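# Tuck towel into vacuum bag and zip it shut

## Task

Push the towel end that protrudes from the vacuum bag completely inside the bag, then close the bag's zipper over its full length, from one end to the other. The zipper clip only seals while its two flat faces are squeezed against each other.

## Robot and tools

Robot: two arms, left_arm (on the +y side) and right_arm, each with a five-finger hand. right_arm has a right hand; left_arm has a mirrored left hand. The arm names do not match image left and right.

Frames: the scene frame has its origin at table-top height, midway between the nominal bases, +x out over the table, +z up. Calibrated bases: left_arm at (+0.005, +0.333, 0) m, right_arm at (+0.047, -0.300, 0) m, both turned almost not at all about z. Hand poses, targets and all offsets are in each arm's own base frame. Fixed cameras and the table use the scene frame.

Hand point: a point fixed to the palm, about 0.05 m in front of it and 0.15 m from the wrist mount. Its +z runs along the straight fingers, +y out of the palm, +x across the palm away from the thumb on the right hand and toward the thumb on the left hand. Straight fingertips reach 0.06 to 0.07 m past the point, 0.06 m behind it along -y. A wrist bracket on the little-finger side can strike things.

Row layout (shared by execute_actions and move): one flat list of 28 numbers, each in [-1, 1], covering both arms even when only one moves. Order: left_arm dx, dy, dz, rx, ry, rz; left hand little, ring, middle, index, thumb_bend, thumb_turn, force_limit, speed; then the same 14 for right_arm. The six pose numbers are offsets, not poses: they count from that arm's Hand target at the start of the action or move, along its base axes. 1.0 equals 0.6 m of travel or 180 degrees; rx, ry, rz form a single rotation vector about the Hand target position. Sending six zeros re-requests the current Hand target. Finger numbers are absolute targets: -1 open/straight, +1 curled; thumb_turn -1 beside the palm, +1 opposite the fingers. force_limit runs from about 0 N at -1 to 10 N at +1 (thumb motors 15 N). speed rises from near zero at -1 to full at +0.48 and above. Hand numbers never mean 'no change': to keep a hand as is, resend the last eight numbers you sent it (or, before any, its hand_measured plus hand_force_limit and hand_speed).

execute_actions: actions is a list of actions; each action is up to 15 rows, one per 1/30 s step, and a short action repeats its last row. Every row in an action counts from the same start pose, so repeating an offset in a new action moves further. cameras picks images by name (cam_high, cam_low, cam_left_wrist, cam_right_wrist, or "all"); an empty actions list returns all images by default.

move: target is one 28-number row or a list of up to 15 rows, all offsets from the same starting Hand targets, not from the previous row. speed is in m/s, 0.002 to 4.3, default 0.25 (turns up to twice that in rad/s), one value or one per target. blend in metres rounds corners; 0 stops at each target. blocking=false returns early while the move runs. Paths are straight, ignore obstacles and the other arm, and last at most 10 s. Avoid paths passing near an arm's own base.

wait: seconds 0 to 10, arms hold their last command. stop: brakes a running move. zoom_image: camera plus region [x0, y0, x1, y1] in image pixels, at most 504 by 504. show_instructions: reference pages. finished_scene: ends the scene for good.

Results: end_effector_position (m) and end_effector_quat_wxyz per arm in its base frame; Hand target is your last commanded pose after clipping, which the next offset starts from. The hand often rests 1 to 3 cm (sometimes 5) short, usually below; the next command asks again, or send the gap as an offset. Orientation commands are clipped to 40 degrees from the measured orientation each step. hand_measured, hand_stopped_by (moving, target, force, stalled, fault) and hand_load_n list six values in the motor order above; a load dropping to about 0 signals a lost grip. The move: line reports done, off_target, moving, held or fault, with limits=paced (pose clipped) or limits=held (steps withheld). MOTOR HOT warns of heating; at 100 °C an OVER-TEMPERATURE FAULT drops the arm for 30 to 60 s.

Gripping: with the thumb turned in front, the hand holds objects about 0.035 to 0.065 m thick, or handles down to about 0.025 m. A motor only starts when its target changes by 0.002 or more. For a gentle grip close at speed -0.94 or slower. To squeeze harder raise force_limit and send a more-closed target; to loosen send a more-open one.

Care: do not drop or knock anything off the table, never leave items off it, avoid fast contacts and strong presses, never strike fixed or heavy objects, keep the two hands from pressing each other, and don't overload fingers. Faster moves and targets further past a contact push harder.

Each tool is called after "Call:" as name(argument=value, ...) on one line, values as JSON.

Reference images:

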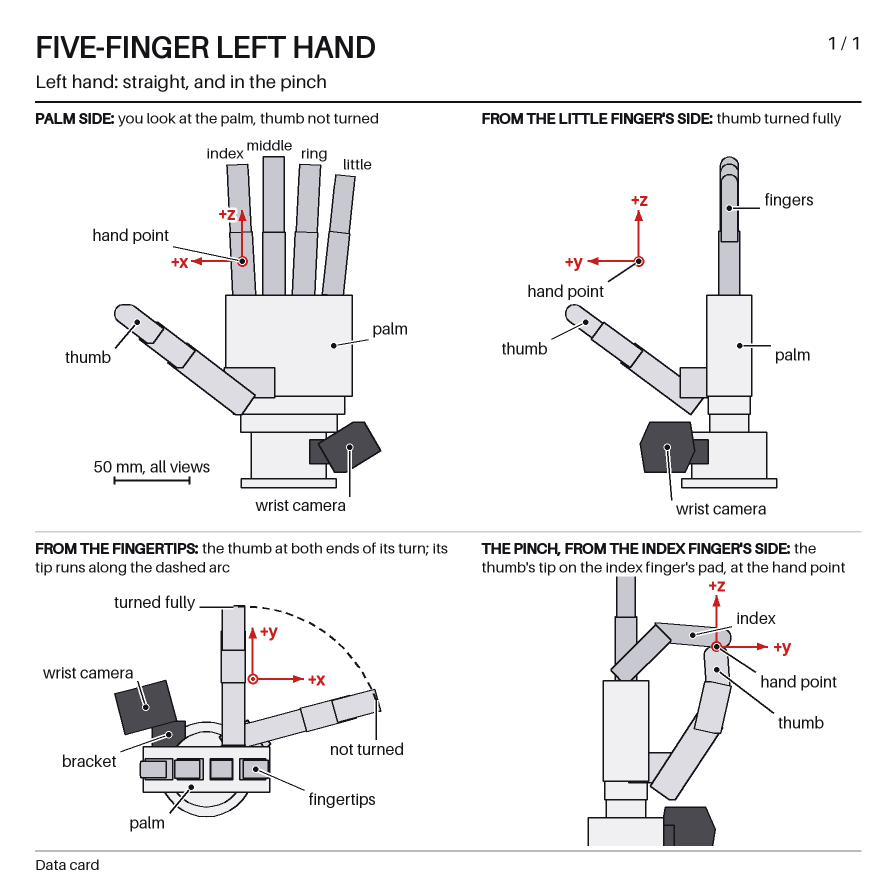

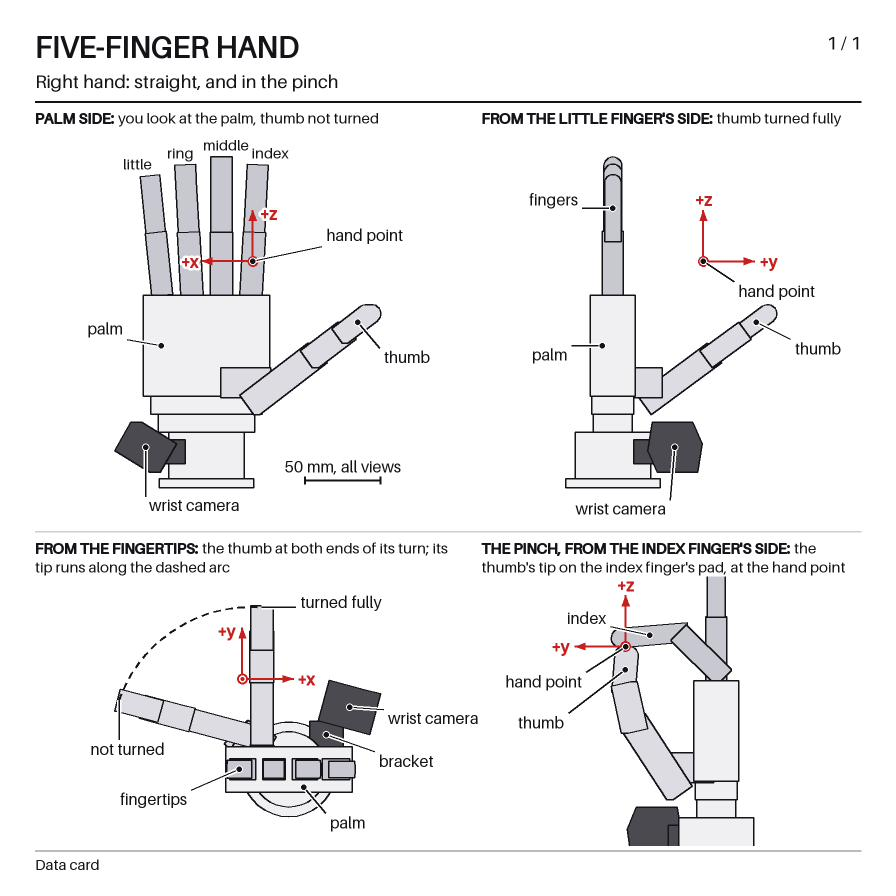

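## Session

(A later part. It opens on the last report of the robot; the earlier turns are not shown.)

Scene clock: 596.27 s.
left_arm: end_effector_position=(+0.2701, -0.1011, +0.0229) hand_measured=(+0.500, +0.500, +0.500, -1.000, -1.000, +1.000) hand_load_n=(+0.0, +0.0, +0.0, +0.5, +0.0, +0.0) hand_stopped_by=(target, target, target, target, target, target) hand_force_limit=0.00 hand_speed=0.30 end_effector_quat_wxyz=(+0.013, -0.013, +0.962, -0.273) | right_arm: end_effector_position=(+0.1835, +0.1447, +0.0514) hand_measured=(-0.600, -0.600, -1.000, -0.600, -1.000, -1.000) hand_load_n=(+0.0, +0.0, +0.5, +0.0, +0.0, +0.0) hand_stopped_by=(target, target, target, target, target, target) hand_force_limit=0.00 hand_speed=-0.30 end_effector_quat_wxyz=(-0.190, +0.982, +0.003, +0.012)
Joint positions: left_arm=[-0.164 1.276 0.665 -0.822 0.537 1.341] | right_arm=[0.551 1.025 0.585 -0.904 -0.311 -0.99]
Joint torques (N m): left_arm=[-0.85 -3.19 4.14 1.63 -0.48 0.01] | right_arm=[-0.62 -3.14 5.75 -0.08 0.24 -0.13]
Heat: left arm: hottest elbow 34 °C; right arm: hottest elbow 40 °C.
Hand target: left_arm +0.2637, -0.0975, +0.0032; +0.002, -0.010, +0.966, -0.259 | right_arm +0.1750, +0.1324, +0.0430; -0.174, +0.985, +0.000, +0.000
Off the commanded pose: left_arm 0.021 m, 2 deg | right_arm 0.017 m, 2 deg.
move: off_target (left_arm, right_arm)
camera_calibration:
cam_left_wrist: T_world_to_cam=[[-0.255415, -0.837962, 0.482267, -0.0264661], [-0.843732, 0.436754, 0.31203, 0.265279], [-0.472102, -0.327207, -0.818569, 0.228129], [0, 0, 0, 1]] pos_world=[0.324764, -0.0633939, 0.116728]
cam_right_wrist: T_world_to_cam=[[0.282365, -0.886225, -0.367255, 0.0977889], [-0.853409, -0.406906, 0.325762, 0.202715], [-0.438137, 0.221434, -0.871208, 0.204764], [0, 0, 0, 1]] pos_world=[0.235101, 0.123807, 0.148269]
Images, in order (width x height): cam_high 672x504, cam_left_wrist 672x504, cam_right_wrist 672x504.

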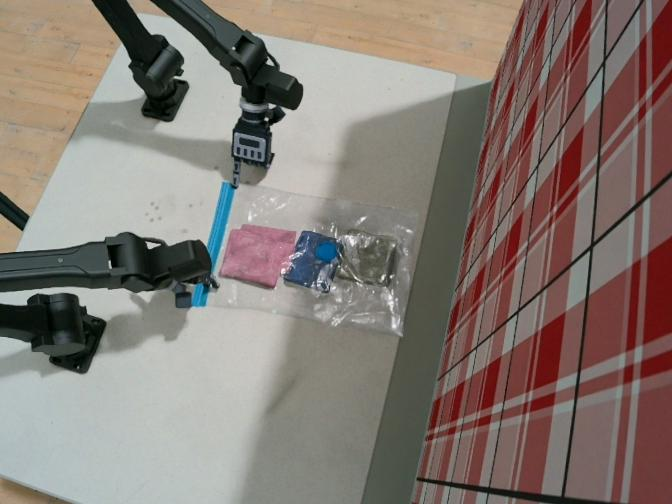

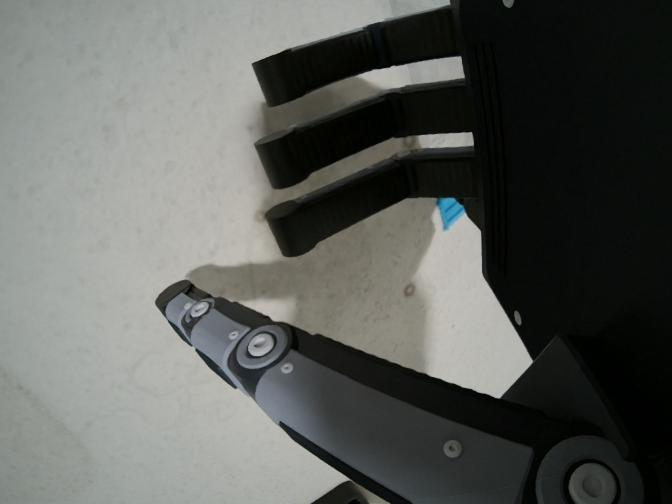

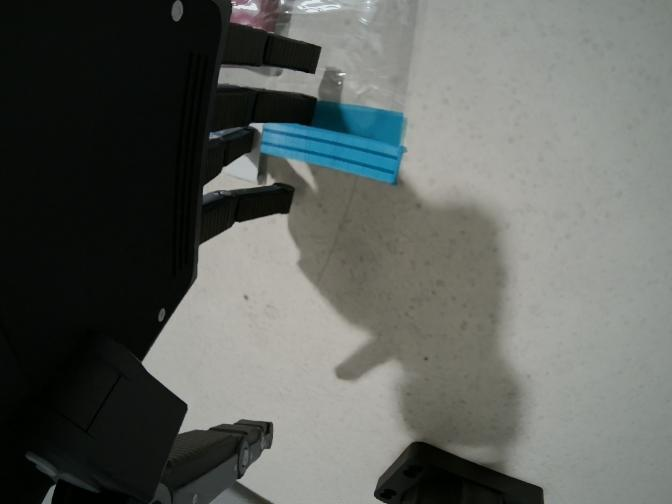

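Call:
move(target=[0, 0, 0, 0, 0, 0, 0.5, 0.5, 0.5, -1, -1, 1, 0, 0.3, 0.008, -0.078, 0, 0, 0, 0, -0.6, -0.6, -1, -0.6, -1, -1, 0, -0.3], speed=0.06, cameras=["cam_high", "cam_left_wrist", "cam_right_wrist"])

Call:
zoom_image(camera="cam_high", region=[180, 170, 320, 310])

Call:
zoom_image(camera="cam_right_wrist", region=[200, 60, 440, 240])

Scene clock: 601.57 s.
left_arm: end_effector_position=(+0.2701, -0.1011, +0.0229) hand_measured=(+0.500, +0.500, +0.500, -1.000, -1.000, +1.000) hand_load_n=(+0.0, +0.0, +0.0, +0.5, +0.0, +0.0) hand_stopped_by=(target, target, target, target, target, target) hand_force_limit=0.00 hand_speed=0.30 end_effector_quat_wxyz=(+0.013, -0.013, +0.962, -0.273) | right_arm: end_effector_position=(+0.1900, +0.0966, +0.0515) hand_measured=(-0.600, -0.600, -1.000, -0.600, -1.000, -1.000) hand_load_n=(+0.0, +0.0, +0.5, +0.0, +0.0, +0.0) hand_stopped_by=(target, target, target, target, target, target) hand_force_limit=0.00 hand_speed=-0.30 end_effector_quat_wxyz=(-0.188, +0.982, +0.003, +0.014)
Joint positions: left_arm=[-0.164 1.276 0.665 -0.822 0.537 1.341] | right_arm=[0.361 0.984 0.565 -0.987 -0.344 -1.188]
Joint torques (N m): left_arm=[-0.91 -3.08 4.14 1.66 -0.48 0.01] | right_arm=[-0.67 -2.61 5.67 -0.1 0.36 -0.17]
Heat: left arm: hottest elbow 34 °C; right arm: hottest elbow 40 °C.
Hand target: left_arm +0.2637, -0.0975, +0.0032; +0.002, -0.010, +0.966, -0.259 | right_arm +0.1799, +0.0856, +0.0431; -0.174, +0.985, +0.000, +0.000
Off the commanded pose: left_arm 0.021 m, 2 deg | right_arm 0.017 m, 2 deg.
move: off_target (left_arm, right_arm)
camera_calibration:
cam_left_wrist: T_world_to_cam=[[-0.255415, -0.837962, 0.482267, -0.0264661], [-0.843732, 0.436754, 0.31203, 0.265279], [-0.472102, -0.327207, -0.818569, 0.228129], [0, 0, 0, 1]] pos_world=[0.324764, -0.0633939, 0.116728]
cam_right_wrist: T_world_to_cam=[[0.283242, -0.887341, -0.363868, 0.0531814], [-0.854771, -0.40562, 0.323788, 0.188959], [-0.434903, 0.219314, -0.873362, 0.218114], [0, 0, 0, 1]] pos_world=[0.241312, 0.0760003, 0.14866]
Images, in order (width x height): cam_high 672x504, cam_left_wrist 672x504, cam_right_wrist 672x504.

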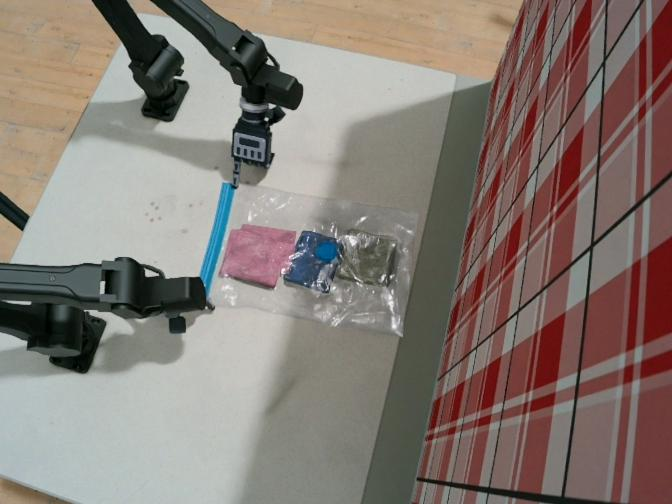

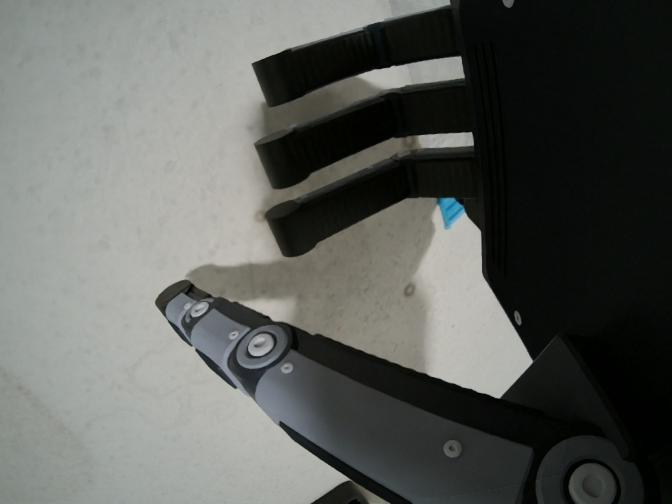

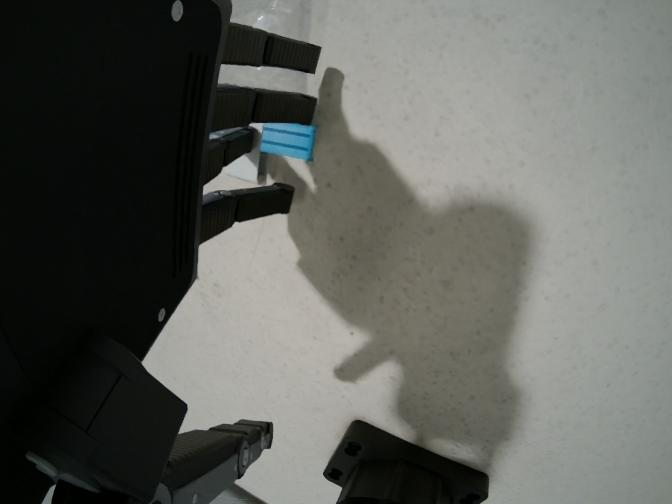

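Scaled by 3.600 from the camera's 672x504 image, which has a finer 960x720 frame.

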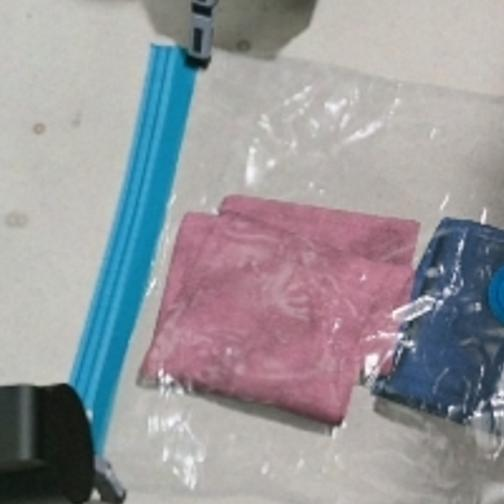

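Scaled by 2.100 from the camera's 672x504 image, which has a finer 960x720 frame.

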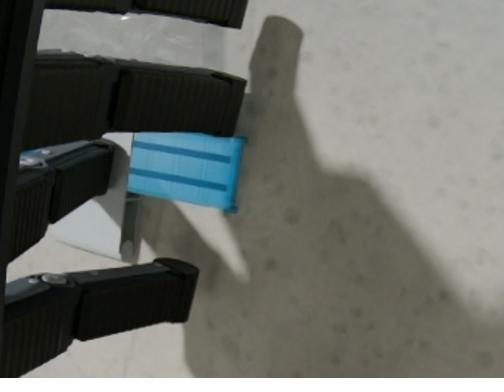

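Call:
move(target=[0, 0, 0, 0, 0, 0, 0.5, 0.5, 0.5, -1, -1, 1, 0, 0.3, 0.003, -0.033, 0, 0, 0, 0, -0.6, -0.6, -1, -0.6, -1, -1, 0, -0.3], speed=0.05, cameras=["cam_high", "cam_low", "cam_right_wrist"])

Call:
zoom_image(camera="cam_high", region=[180, 190, 320, 330])

Call:
zoom_image(camera="cam_right_wrist", region=[200, 60, 440, 240])

Call:
zoom_image(camera="cam_low", region=[220, 240, 320, 340])

Scene clock: 605.10 s.
left_arm: end_effector_position=(+0.2701, -0.1011, +0.0229) hand_measured=(+0.500, +0.500, +0.500, -1.000, -1.000, +1.000) hand_load_n=(+0.0, +0.0, +0.0, +0.5, +0.0, +0.0) hand_stopped_by=(target, target, target, target, target, target) hand_force_limit=0.00 hand_speed=0.30 end_effector_quat_wxyz=(+0.013, -0.013, +0.962, -0.273) | right_arm: end_effector_position=(+0.1923, +0.0765, +0.0517) hand_measured=(-0.600, -0.600, -1.000, -0.600, -1.000, -1.000) hand_load_n=(+0.5, +0.0, +0.5, -0.5, +0.0, +0.0) hand_stopped_by=(target, target, target, target, target, target) hand_force_limit=0.00 hand_speed=-0.30 end_effector_quat_wxyz=(-0.188, +0.982, +0.003, +0.014)
Joint positions: left_arm=[-0.164 1.276 0.665 -0.822 0.537 1.341] | right_arm=[0.274 0.977 0.562 -1.022 -0.356 -1.279]
Joint torques (N m): left_arm=[-0.85 -2.96 4.14 1.68 -0.47 0] | right_arm=[-0.79 -2.49 5.59 -0.1 0.45 -0.15]
Heat: left arm: hottest elbow 34 °C; right arm: hottest elbow 40 °C.
Hand target: left_arm +0.2637, -0.0975, +0.0032; +0.002, -0.010, +0.966, -0.259 | right_arm +0.1817, +0.0659, +0.0431; -0.174, +0.985, +0.001, +0.000
Off the commanded pose: left_arm 0.021 m, 2 deg | right_arm 0.017 m, 2 deg.
move: off_target (left_arm, right_arm)
camera_calibration:
cam_right_wrist: T_world_to_cam=[[0.284111, -0.887349, -0.363169, 0.0345375], [-0.854725, -0.406026, 0.323402, 0.182817], [-0.434426, 0.218528, -0.873796, 0.223667], [0, 0, 0, 1]] pos_world=[0.243613, 0.0559981, 0.148859]
Images, in order (width x height): cam_high 672x504, cam_low 672x504, cam_right_wrist 672x504.

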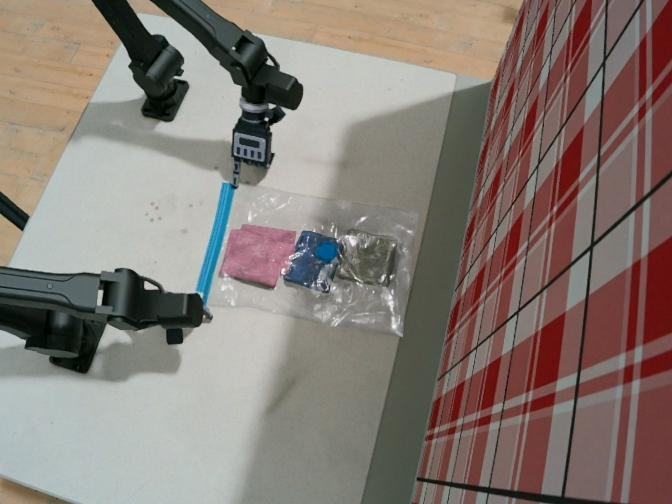

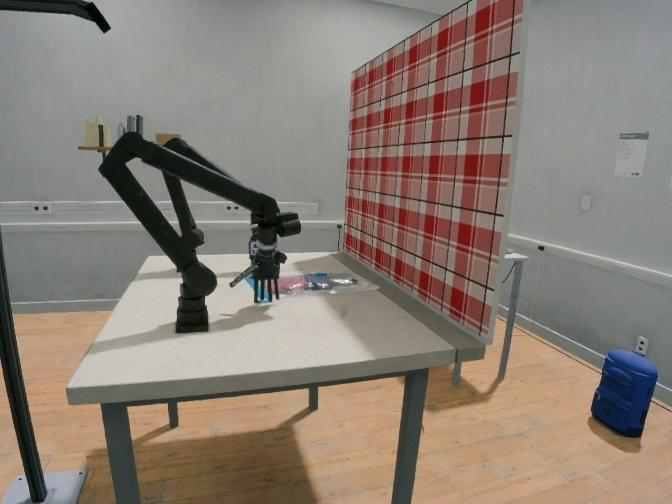

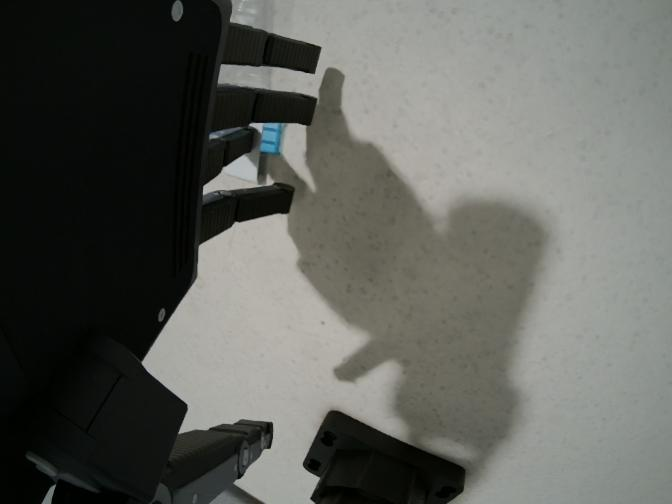

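Scaled by 3.600 from the camera's 672x504 image, which has a finer 960x720 frame.

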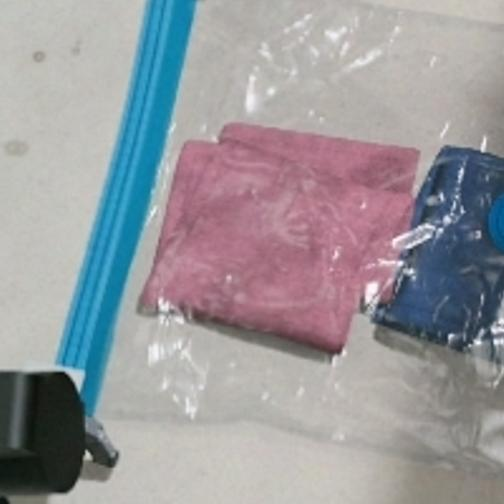

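Scaled by 2.100 from the camera's 672x504 image, which has a finer 960x720 frame.

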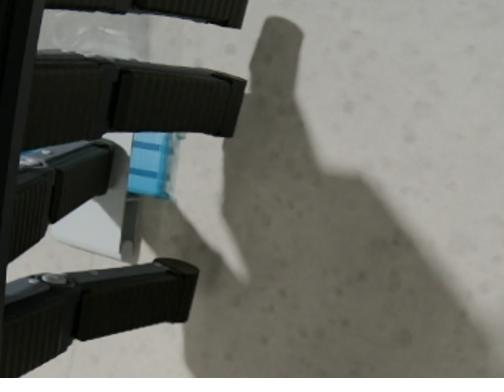

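Scaled by 5.040 from the camera's 672x504 image, which has a finer 960x720 frame.

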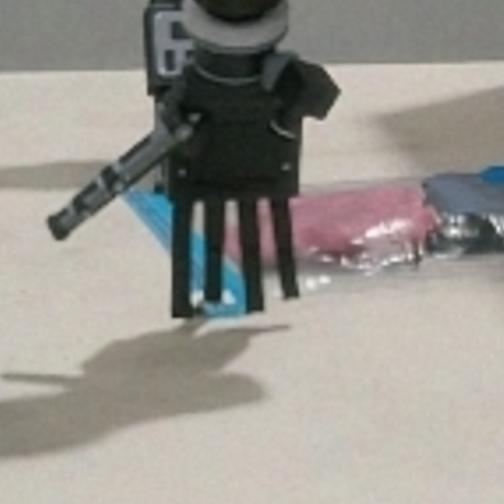

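Call:
move(target=[0, 0, 0, 0, 0, 0, 0.5, 0.5, 0.5, -1, -1, 1, 0, 0.3, 0.001, -0.009, 0, 0, 0, 0, -0.6, -0.6, -1, -0.6, -1, -1, 0, -0.3], speed=0.03, cameras=["cam_high", "cam_right_wrist", "cam_left_wrist"])

Call:
zoom_image(camera="cam_right_wrist", region=[230, 100, 330, 200])

Call:
zoom_image(camera="cam_left_wrist", region=[420, 180, 480, 240])

Scene clock: 608.10 s.
left_arm: end_effector_position=(+0.2701, -0.1011, +0.0229) hand_measured=(+0.500, +0.500, +0.500, -1.000, -1.000, +1.000) hand_load_n=(+0.0, +0.5, +0.0, +0.5, +0.0, +0.0) hand_stopped_by=(target, target, target, target, target, target) hand_force_limit=0.00 hand_speed=0.30 end_effector_quat_wxyz=(+0.013, -0.013, +0.962, -0.273) | right_arm: end_effector_position=(+0.1928, +0.0716, +0.0517) hand_measured=(-0.600, -0.600, -1.000, -0.600, -1.000, -1.000) hand_load_n=(+0.0, +0.0, +0.5, +0.0, +0.0, +0.0) hand_stopped_by=(target, target, target, target, target, target) hand_force_limit=0.00 hand_speed=-0.30 end_effector_quat_wxyz=(-0.188, +0.982, +0.004, +0.013)
Joint positions: left_arm=[-0.164 1.276 0.665 -0.822 0.537 1.341] | right_arm=[0.252 0.977 0.562 -1.032 -0.36 -1.305]
Joint torques (N m): left_arm=[-0.91 -3.14 4.15 1.66 -0.48 0.01] | right_arm=[-0.85 -2.49 5.56 -0.12 0.51 -0.17]
Heat: left arm: hottest elbow 33 °C; right arm: hottest elbow 40 °C.
Hand target: left_arm +0.2637, -0.0975, +0.0032; +0.002, -0.010, +0.966, -0.259 | right_arm +0.1823, +0.0606, +0.0431; -0.174, +0.985, +0.001, +0.000
Off the commanded pose: left_arm 0.021 m, 2 deg | right_arm 0.017 m, 2 deg.
move: off_target (left_arm, right_arm)
camera_calibration:
cam_left_wrist: T_world_to_cam=[[-0.255415, -0.837962, 0.482267, -0.0264661], [-0.843732, 0.436754, 0.31203, 0.265279], [-0.472102, -0.327207, -0.818569, 0.228129], [0, 0, 0, 1]] pos_world=[0.324764, -0.0633939, 0.116728]
cam_right_wrist: T_world_to_cam=[[0.285848, -0.88653, -0.363807, 0.0296779], [-0.85377, -0.40801, 0.323426, 0.181115], [-0.435164, 0.218157, -0.873521, 0.225112], [0, 0, 0, 1]] pos_world=[0.244108, 0.0510975, 0.14886]
Images, in order (width x height): cam_high 672x504, cam_left_wrist 672x504, cam_right_wrist 672x504.

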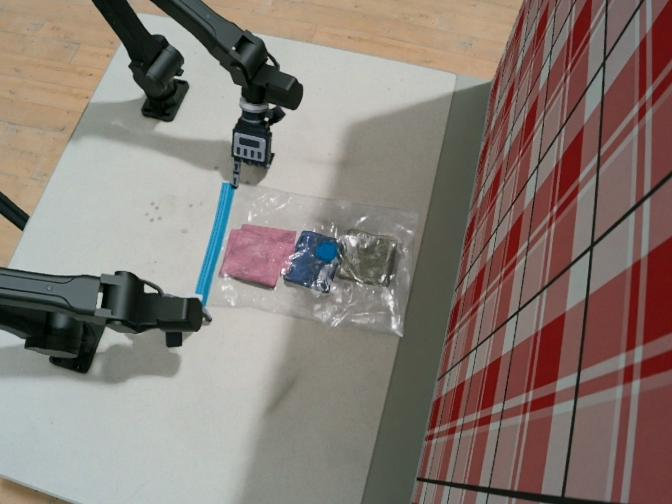

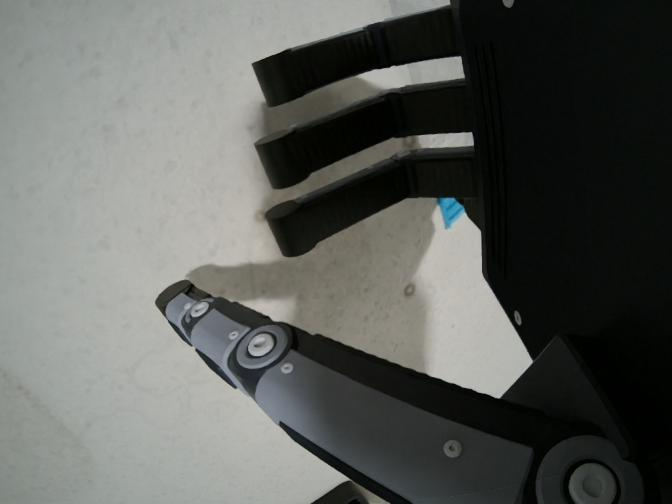

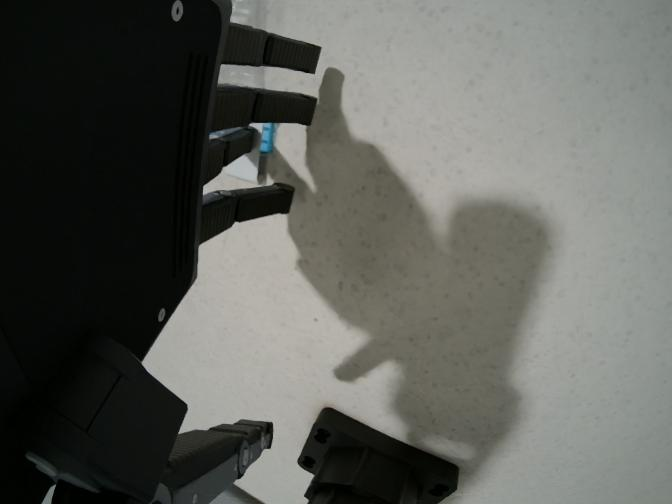

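Scaled by 5.040 from the camera's 672x504 image, which has a finer 960x720 frame.

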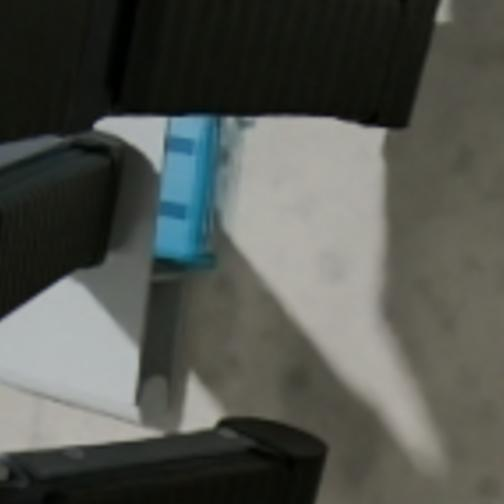

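Scaled by 8.400 from the camera's 672x504 image, which has a finer 960x720 frame.

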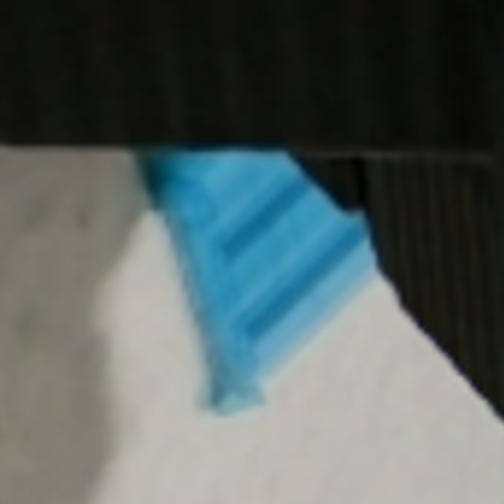

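Call:
move(target=[0, 0, 0, 0, 0, 0, 0.5, 0.5, 0.5, -1, -1, 1, 0, 0.3, 0.001, -0.009, 0, 0, 0, 0, -0.6, -0.6, -1, -0.6, -1, -1, 0, -0.3], speed=0.03, cameras=["cam_high", "cam_right_wrist", "cam_left_wrist"])

Call:
zoom_image(camera="cam_right_wrist", region=[230, 100, 330, 200])

Call:
zoom_image(camera="cam_left_wrist", region=[420, 180, 480, 240])

Scene clock: 610.70 s.
left_arm: end_effector_position=(+0.2701, -0.1011, +0.0229) hand_measured=(+0.500, +0.500, +0.500, -1.000, -1.000, +1.000) hand_load_n=(+0.0, +0.0, +0.0, +0.5, +0.0, +0.0) hand_stopped_by=(target, target, target, target, target, target) hand_force_limit=0.00 hand_speed=0.30 end_effector_quat_wxyz=(+0.013, -0.013, +0.962, -0.273) | right_arm: end_effector_position=(+0.1934, +0.0661, +0.0517) hand_measured=(-0.600, -0.600, -1.000, -0.600, -1.000, -1.000) hand_load_n=(+0.0, +0.0, +0.5, +0.0, +0.0, -0.5) hand_stopped_by=(target, target, target, target, target, target) hand_force_limit=0.00 hand_speed=-0.30 end_effector_quat_wxyz=(-0.188, +0.982, +0.004, +0.014)
Joint positions: left_arm=[-0.164 1.276 0.665 -0.822 0.537 1.341] | right_arm=[0.228 0.976 0.562 -1.041 -0.363 -1.331]
Joint torques (N m): left_arm=[-0.97 -3.02 4.15 1.68 -0.48 0] | right_arm=[-0.91 -2.43 5.57 -0.12 0.55 -0.2]
Heat: left arm: hottest elbow 33 °C; right arm: hottest elbow 40 °C.
Hand target: left_arm +0.2637, -0.0975, +0.0032; +0.002, -0.010, +0.966, -0.259 | right_arm +0.1829, +0.0552, +0.0432; -0.174, +0.985, +0.001, +0.000
Off the commanded pose: left_arm 0.021 m, 2 deg | right_arm 0.017 m, 2 deg.
move: off_target (left_arm, right_arm)
camera_calibration:
cam_left_wrist: T_world_to_cam=[[-0.255415, -0.837962, 0.482267, -0.0264661], [-0.843732, 0.436754, 0.31203, 0.265279], [-0.472102, -0.327207, -0.818569, 0.228129], [0, 0, 0, 1]] pos_world=[0.324764, -0.0633939, 0.116728]
cam_right_wrist: T_world_to_cam=[[0.285998, -0.886434, -0.363924, 0.0246072], [-0.853872, -0.408111, 0.323029, 0.179473], [-0.434866, 0.218359, -0.87362, 0.226506], [0, 0, 0, 1]] pos_world=[0.244709, 0.0455981, 0.14886]
Images, in order (width x height): cam_high 672x504, cam_left_wrist 672x504, cam_right_wrist 672x504.

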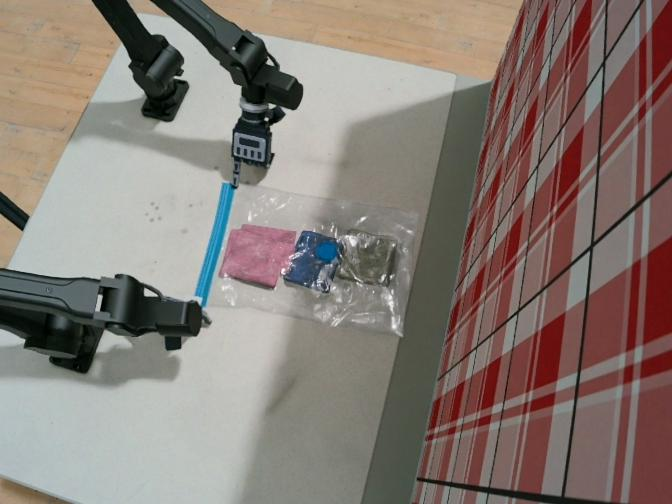

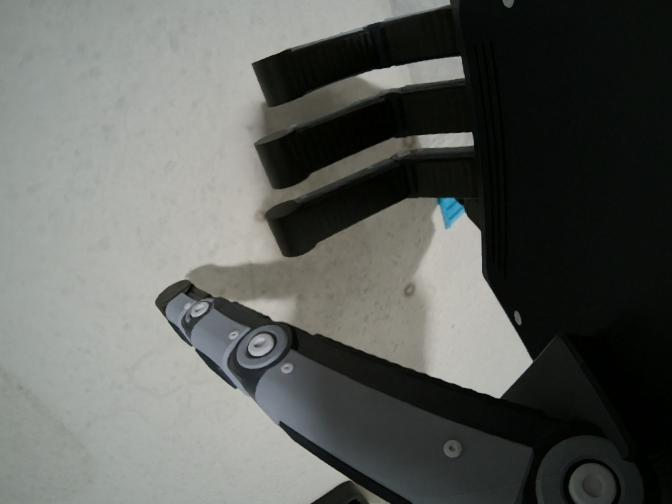

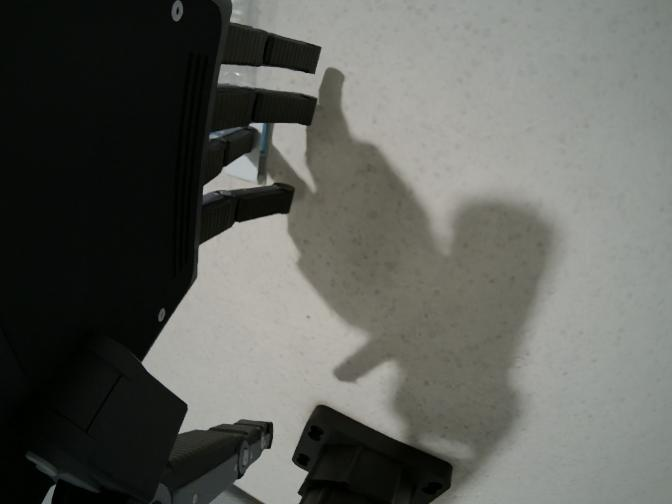

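Scaled by 5.040 from the camera's 672x504 image, which has a finer 960x720 frame.

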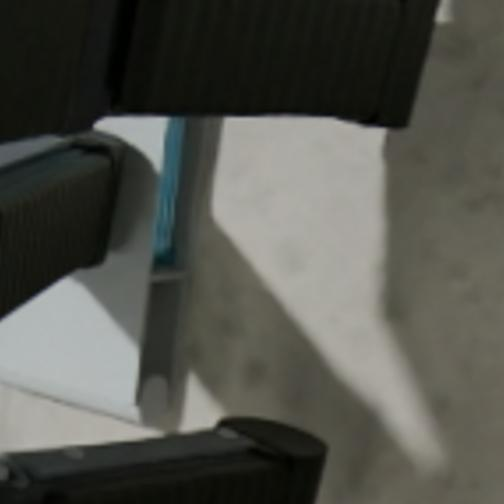

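Scaled by 8.400 from the camera's 672x504 image, which has a finer 960x720 frame.

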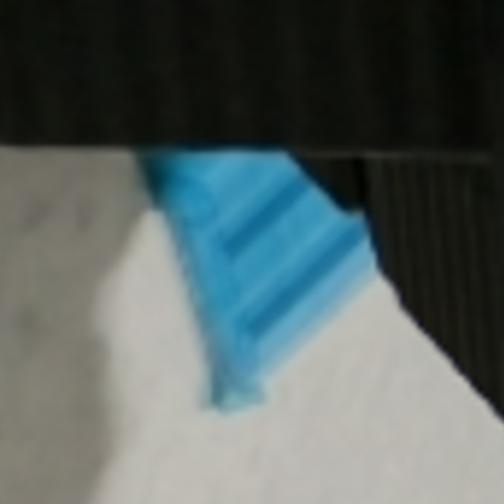

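Call:
move(target=[[0, 0, 0, 0, 0, 0, 0.5, 0.5, 0.5, -1, -1, 1, 0, 0.3, 0.016, 0.016, 0.008, 0, 0, 0, -0.6, -0.6, -1, -0.6, -1, -1, 0, -0.3],[0, 0, 0, 0, 0, 0, 0.5, 0.5, 0.5, -1, -1, 1, 0, 0.3, 0.016, 0.018, 0.1, 0, 0, 0, -0.6, -0.6, -1, -0.6, -1, -1, 0, -0.3]], speed=0.06, cameras=["cam_high", "cam_low", "cam_right_wrist"])

Call:
zoom_image(camera="cam_right_wrist", region=[200, 60, 340, 200])

Call:
zoom_image(camera="cam_high", region=[180, 190, 320, 330])

Scene clock: 616.33 s.
left_arm: end_effector_position=(+0.2701, -0.1011, +0.0229) hand_measured=(+0.500, +0.500, +0.500, -1.000, -1.000, +1.000) hand_load_n=(+0.0, +0.0, +0.0, +0.5, +0.0, +0.0) hand_stopped_by=(target, target, target, target, target, target) hand_force_limit=0.00 hand_speed=0.30 end_effector_quat_wxyz=(+0.013, -0.013, +0.962, -0.273) | right_arm: end_effector_position=(+0.1745, +0.0598, +0.0822) hand_measured=(-0.600, -0.600, -1.000, -0.600, -1.000, -1.000) hand_load_n=(+0.0, +0.0, +0.0, +0.0, +0.0, +0.0) hand_stopped_by=(target, target, target, target, target, target) hand_force_limit=0.00 hand_speed=-0.30 end_effector_quat_wxyz=(-0.169, +0.985, -0.004, -0.025)
Joint positions: left_arm=[-0.164 1.276 0.665 -0.822 0.537 1.341] | right_arm=[0.238 0.949 0.628 -1.215 -0.341 -1.318]
Joint torques (N m): left_arm=[-1.03 -3.08 4.11 1.68 -0.47 0.01] | right_arm=[0.97 -3.25 11.04 -0.09 -0.2 0.07]
Heat: left arm: hottest elbow 33 °C; right arm: hottest elbow 40 °C.
Hand target: left_arm +0.2637, -0.0975, +0.0032; +0.002, -0.010, +0.966, -0.259 | right_arm +0.1925, +0.0659, +0.1030; -0.174, +0.985, +0.000, +0.000
Off the commanded pose: left_arm 0.021 m, 2 deg | right_arm 0.028 m, 3 deg.
move: off_target (left_arm, right_arm)
camera_calibration:
cam_right_wrist: T_world_to_cam=[[0.255276, -0.901554, -0.349335, 0.0405484], [-0.826717, -0.390884, 0.40466, 0.138424], [-0.501372, 0.185501, -0.845113, 0.257524], [0, 0, 0, 1]] pos_world=[0.233201, 0.042893, 0.175788]
Images, in order (width x height): cam_high 672x504, cam_low 672x504, cam_right_wrist 672x504.

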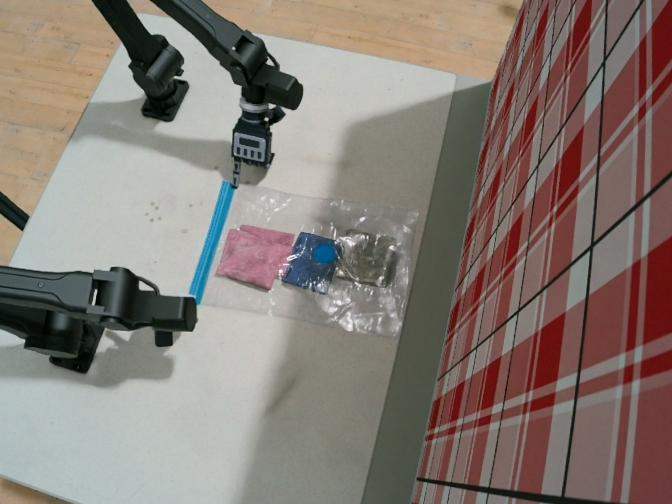

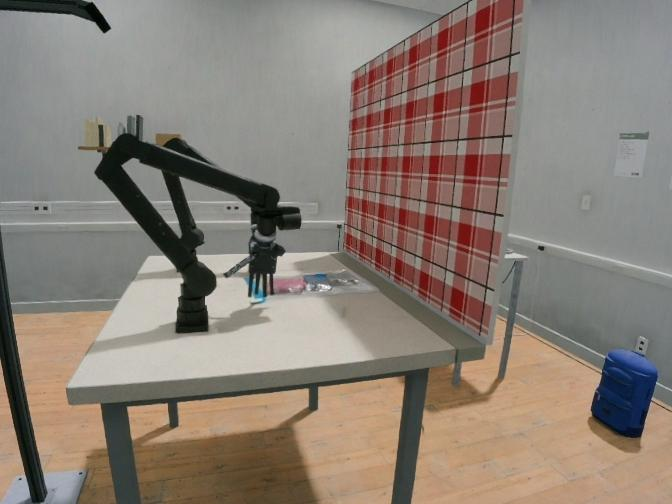

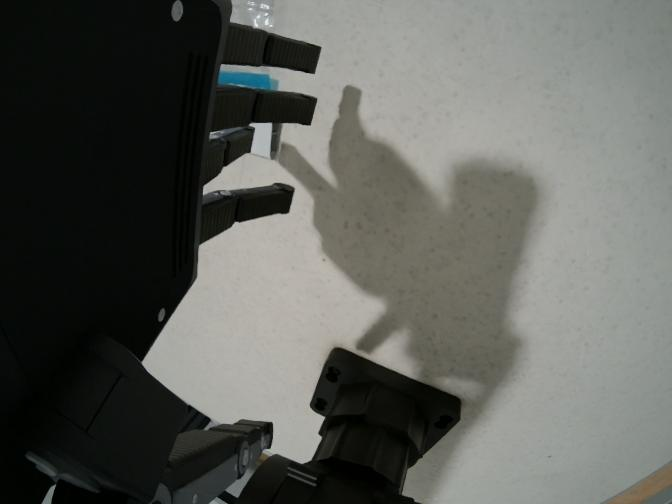

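Scaled by 3.600 from the camera's 672x504 image, which has a finer 960x720 frame.

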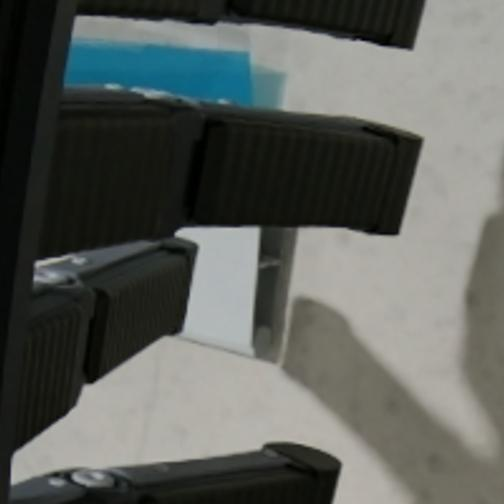

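Scaled by 3.600 from the camera's 672x504 image, which has a finer 960x720 frame.

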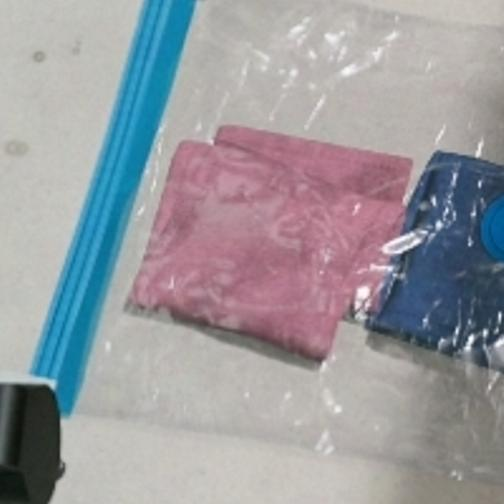

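Call:
move(target=[0, 0, 0, 0, 0, 0, 0.5, 0.5, 0.5, -1, -1, 1, 0, 0.3, 0.0, 0.0, 0.2, 0, 0, 0, -0.6, -0.6, -1, -0.6, -1, -1, 0, -0.3], speed=0.15, cameras=["cam_high", "cam_low", "cam_right_wrist"])

Call:
zoom_image(camera="cam_right_wrist", region=[180, 0, 380, 200])

Call:
zoom_image(camera="cam_high", region=[180, 190, 320, 330])

Scene clock: 620.17 s.
left_arm: end_effector_position=(+0.2701, -0.1011, +0.0229) hand_measured=(+0.500, +0.500, +0.500, -1.000, -1.000, +1.000) hand_load_n=(+0.5, +0.0, +0.0, +0.5, +0.0, +0.0) hand_stopped_by=(target, target, target, target, target, target) hand_force_limit=0.00 hand_speed=0.30 end_effector_quat_wxyz=(+0.013, -0.013, +0.962, -0.273) | right_arm: end_effector_position=(+0.1824, +0.0617, +0.2027) hand_measured=(-0.600, -0.600, -1.000, -0.600, -1.000, -1.000) hand_load_n=(+0.0, +0.0, +0.0, +0.0, +0.0, +0.0) hand_stopped_by=(target, target, target, target, target, target) hand_force_limit=0.00 hand_speed=-0.30 end_effector_quat_wxyz=(-0.169, +0.985, -0.004, -0.022)
Joint positions: left_arm=[-0.164 1.276 0.665 -0.822 0.537 1.341] | right_arm=[0.239 0.912 0.929 -1.547 -0.341 -1.318]
Joint torques (N m): left_arm=[-0.97 -3.08 4.14 1.63 -0.47 0.01] | right_arm=[0.97 -2.96 11.56 -0.08 -0.21 0.07]
Heat: left arm: hottest elbow 33 °C; right arm: hottest elbow 41 °C.
Hand target: left_arm +0.2637, -0.0975, +0.0032; +0.002, -0.010, +0.966, -0.259 | right_arm +0.1925, +0.0659, +0.2231; -0.174, +0.985, +0.001, +0.000
Off the commanded pose: left_arm 0.021 m, 2 deg | right_arm 0.023 m, 3 deg.
move: off_target (left_arm, right_arm)
camera_calibration:
cam_right_wrist: T_world_to_cam=[[0.257644, -0.90109, -0.348793, 0.0818167], [-0.828778, -0.391666, 0.399656, 0.098431], [-0.496736, 0.186103, -0.847714, 0.362603], [0, 0, 0, 1]] pos_world=[0.240616, 0.044795, 0.296582]
Images, in order (width x height): cam_high 672x504, cam_low 672x504, cam_right_wrist 672x504.

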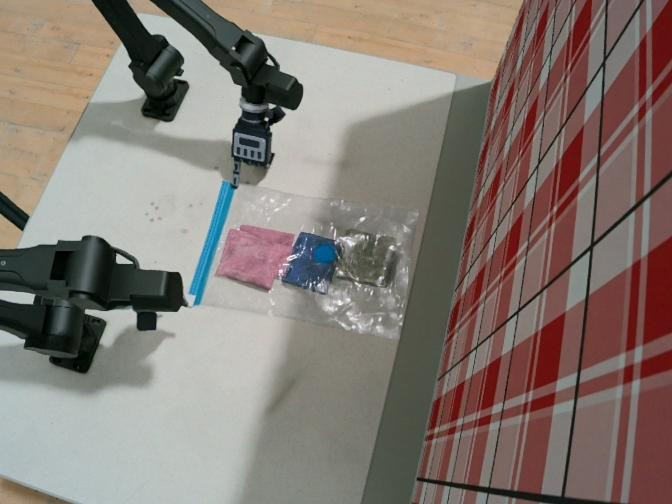

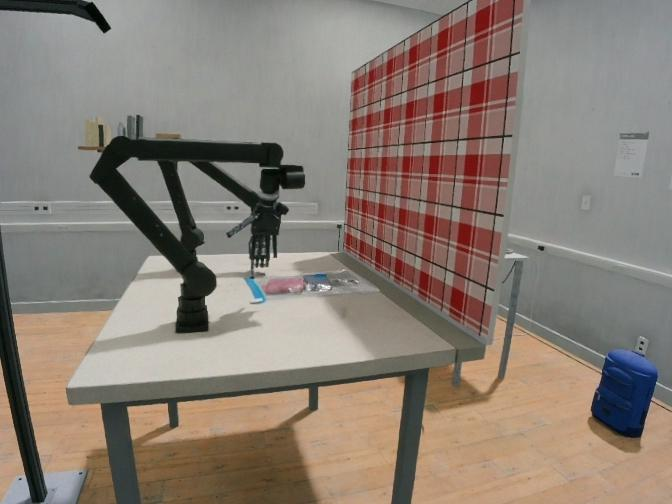

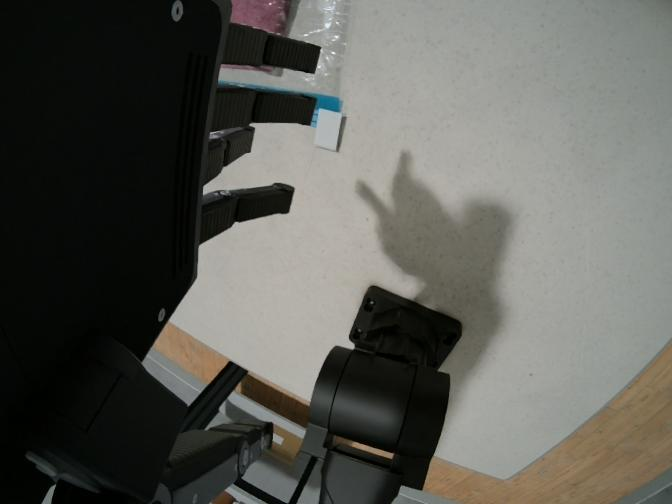

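Scaled by 2.520 from the camera's 672x504 image, which has a finer 960x720 frame.

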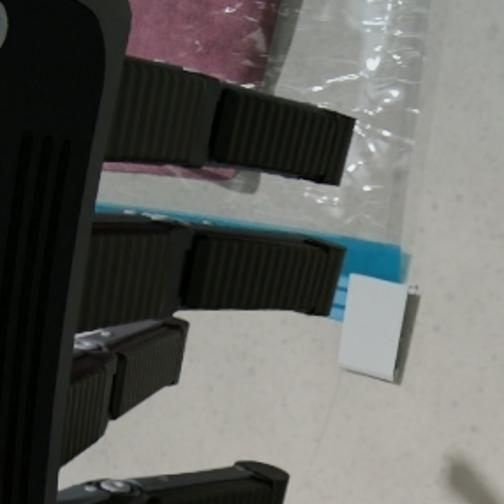

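Scaled by 3.600 from the camera's 672x504 image, which has a finer 960x720 frame.

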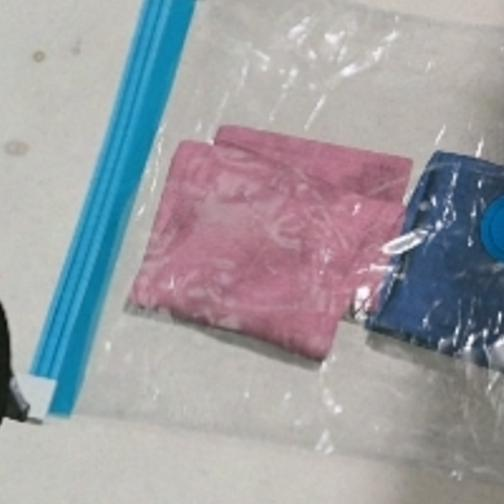

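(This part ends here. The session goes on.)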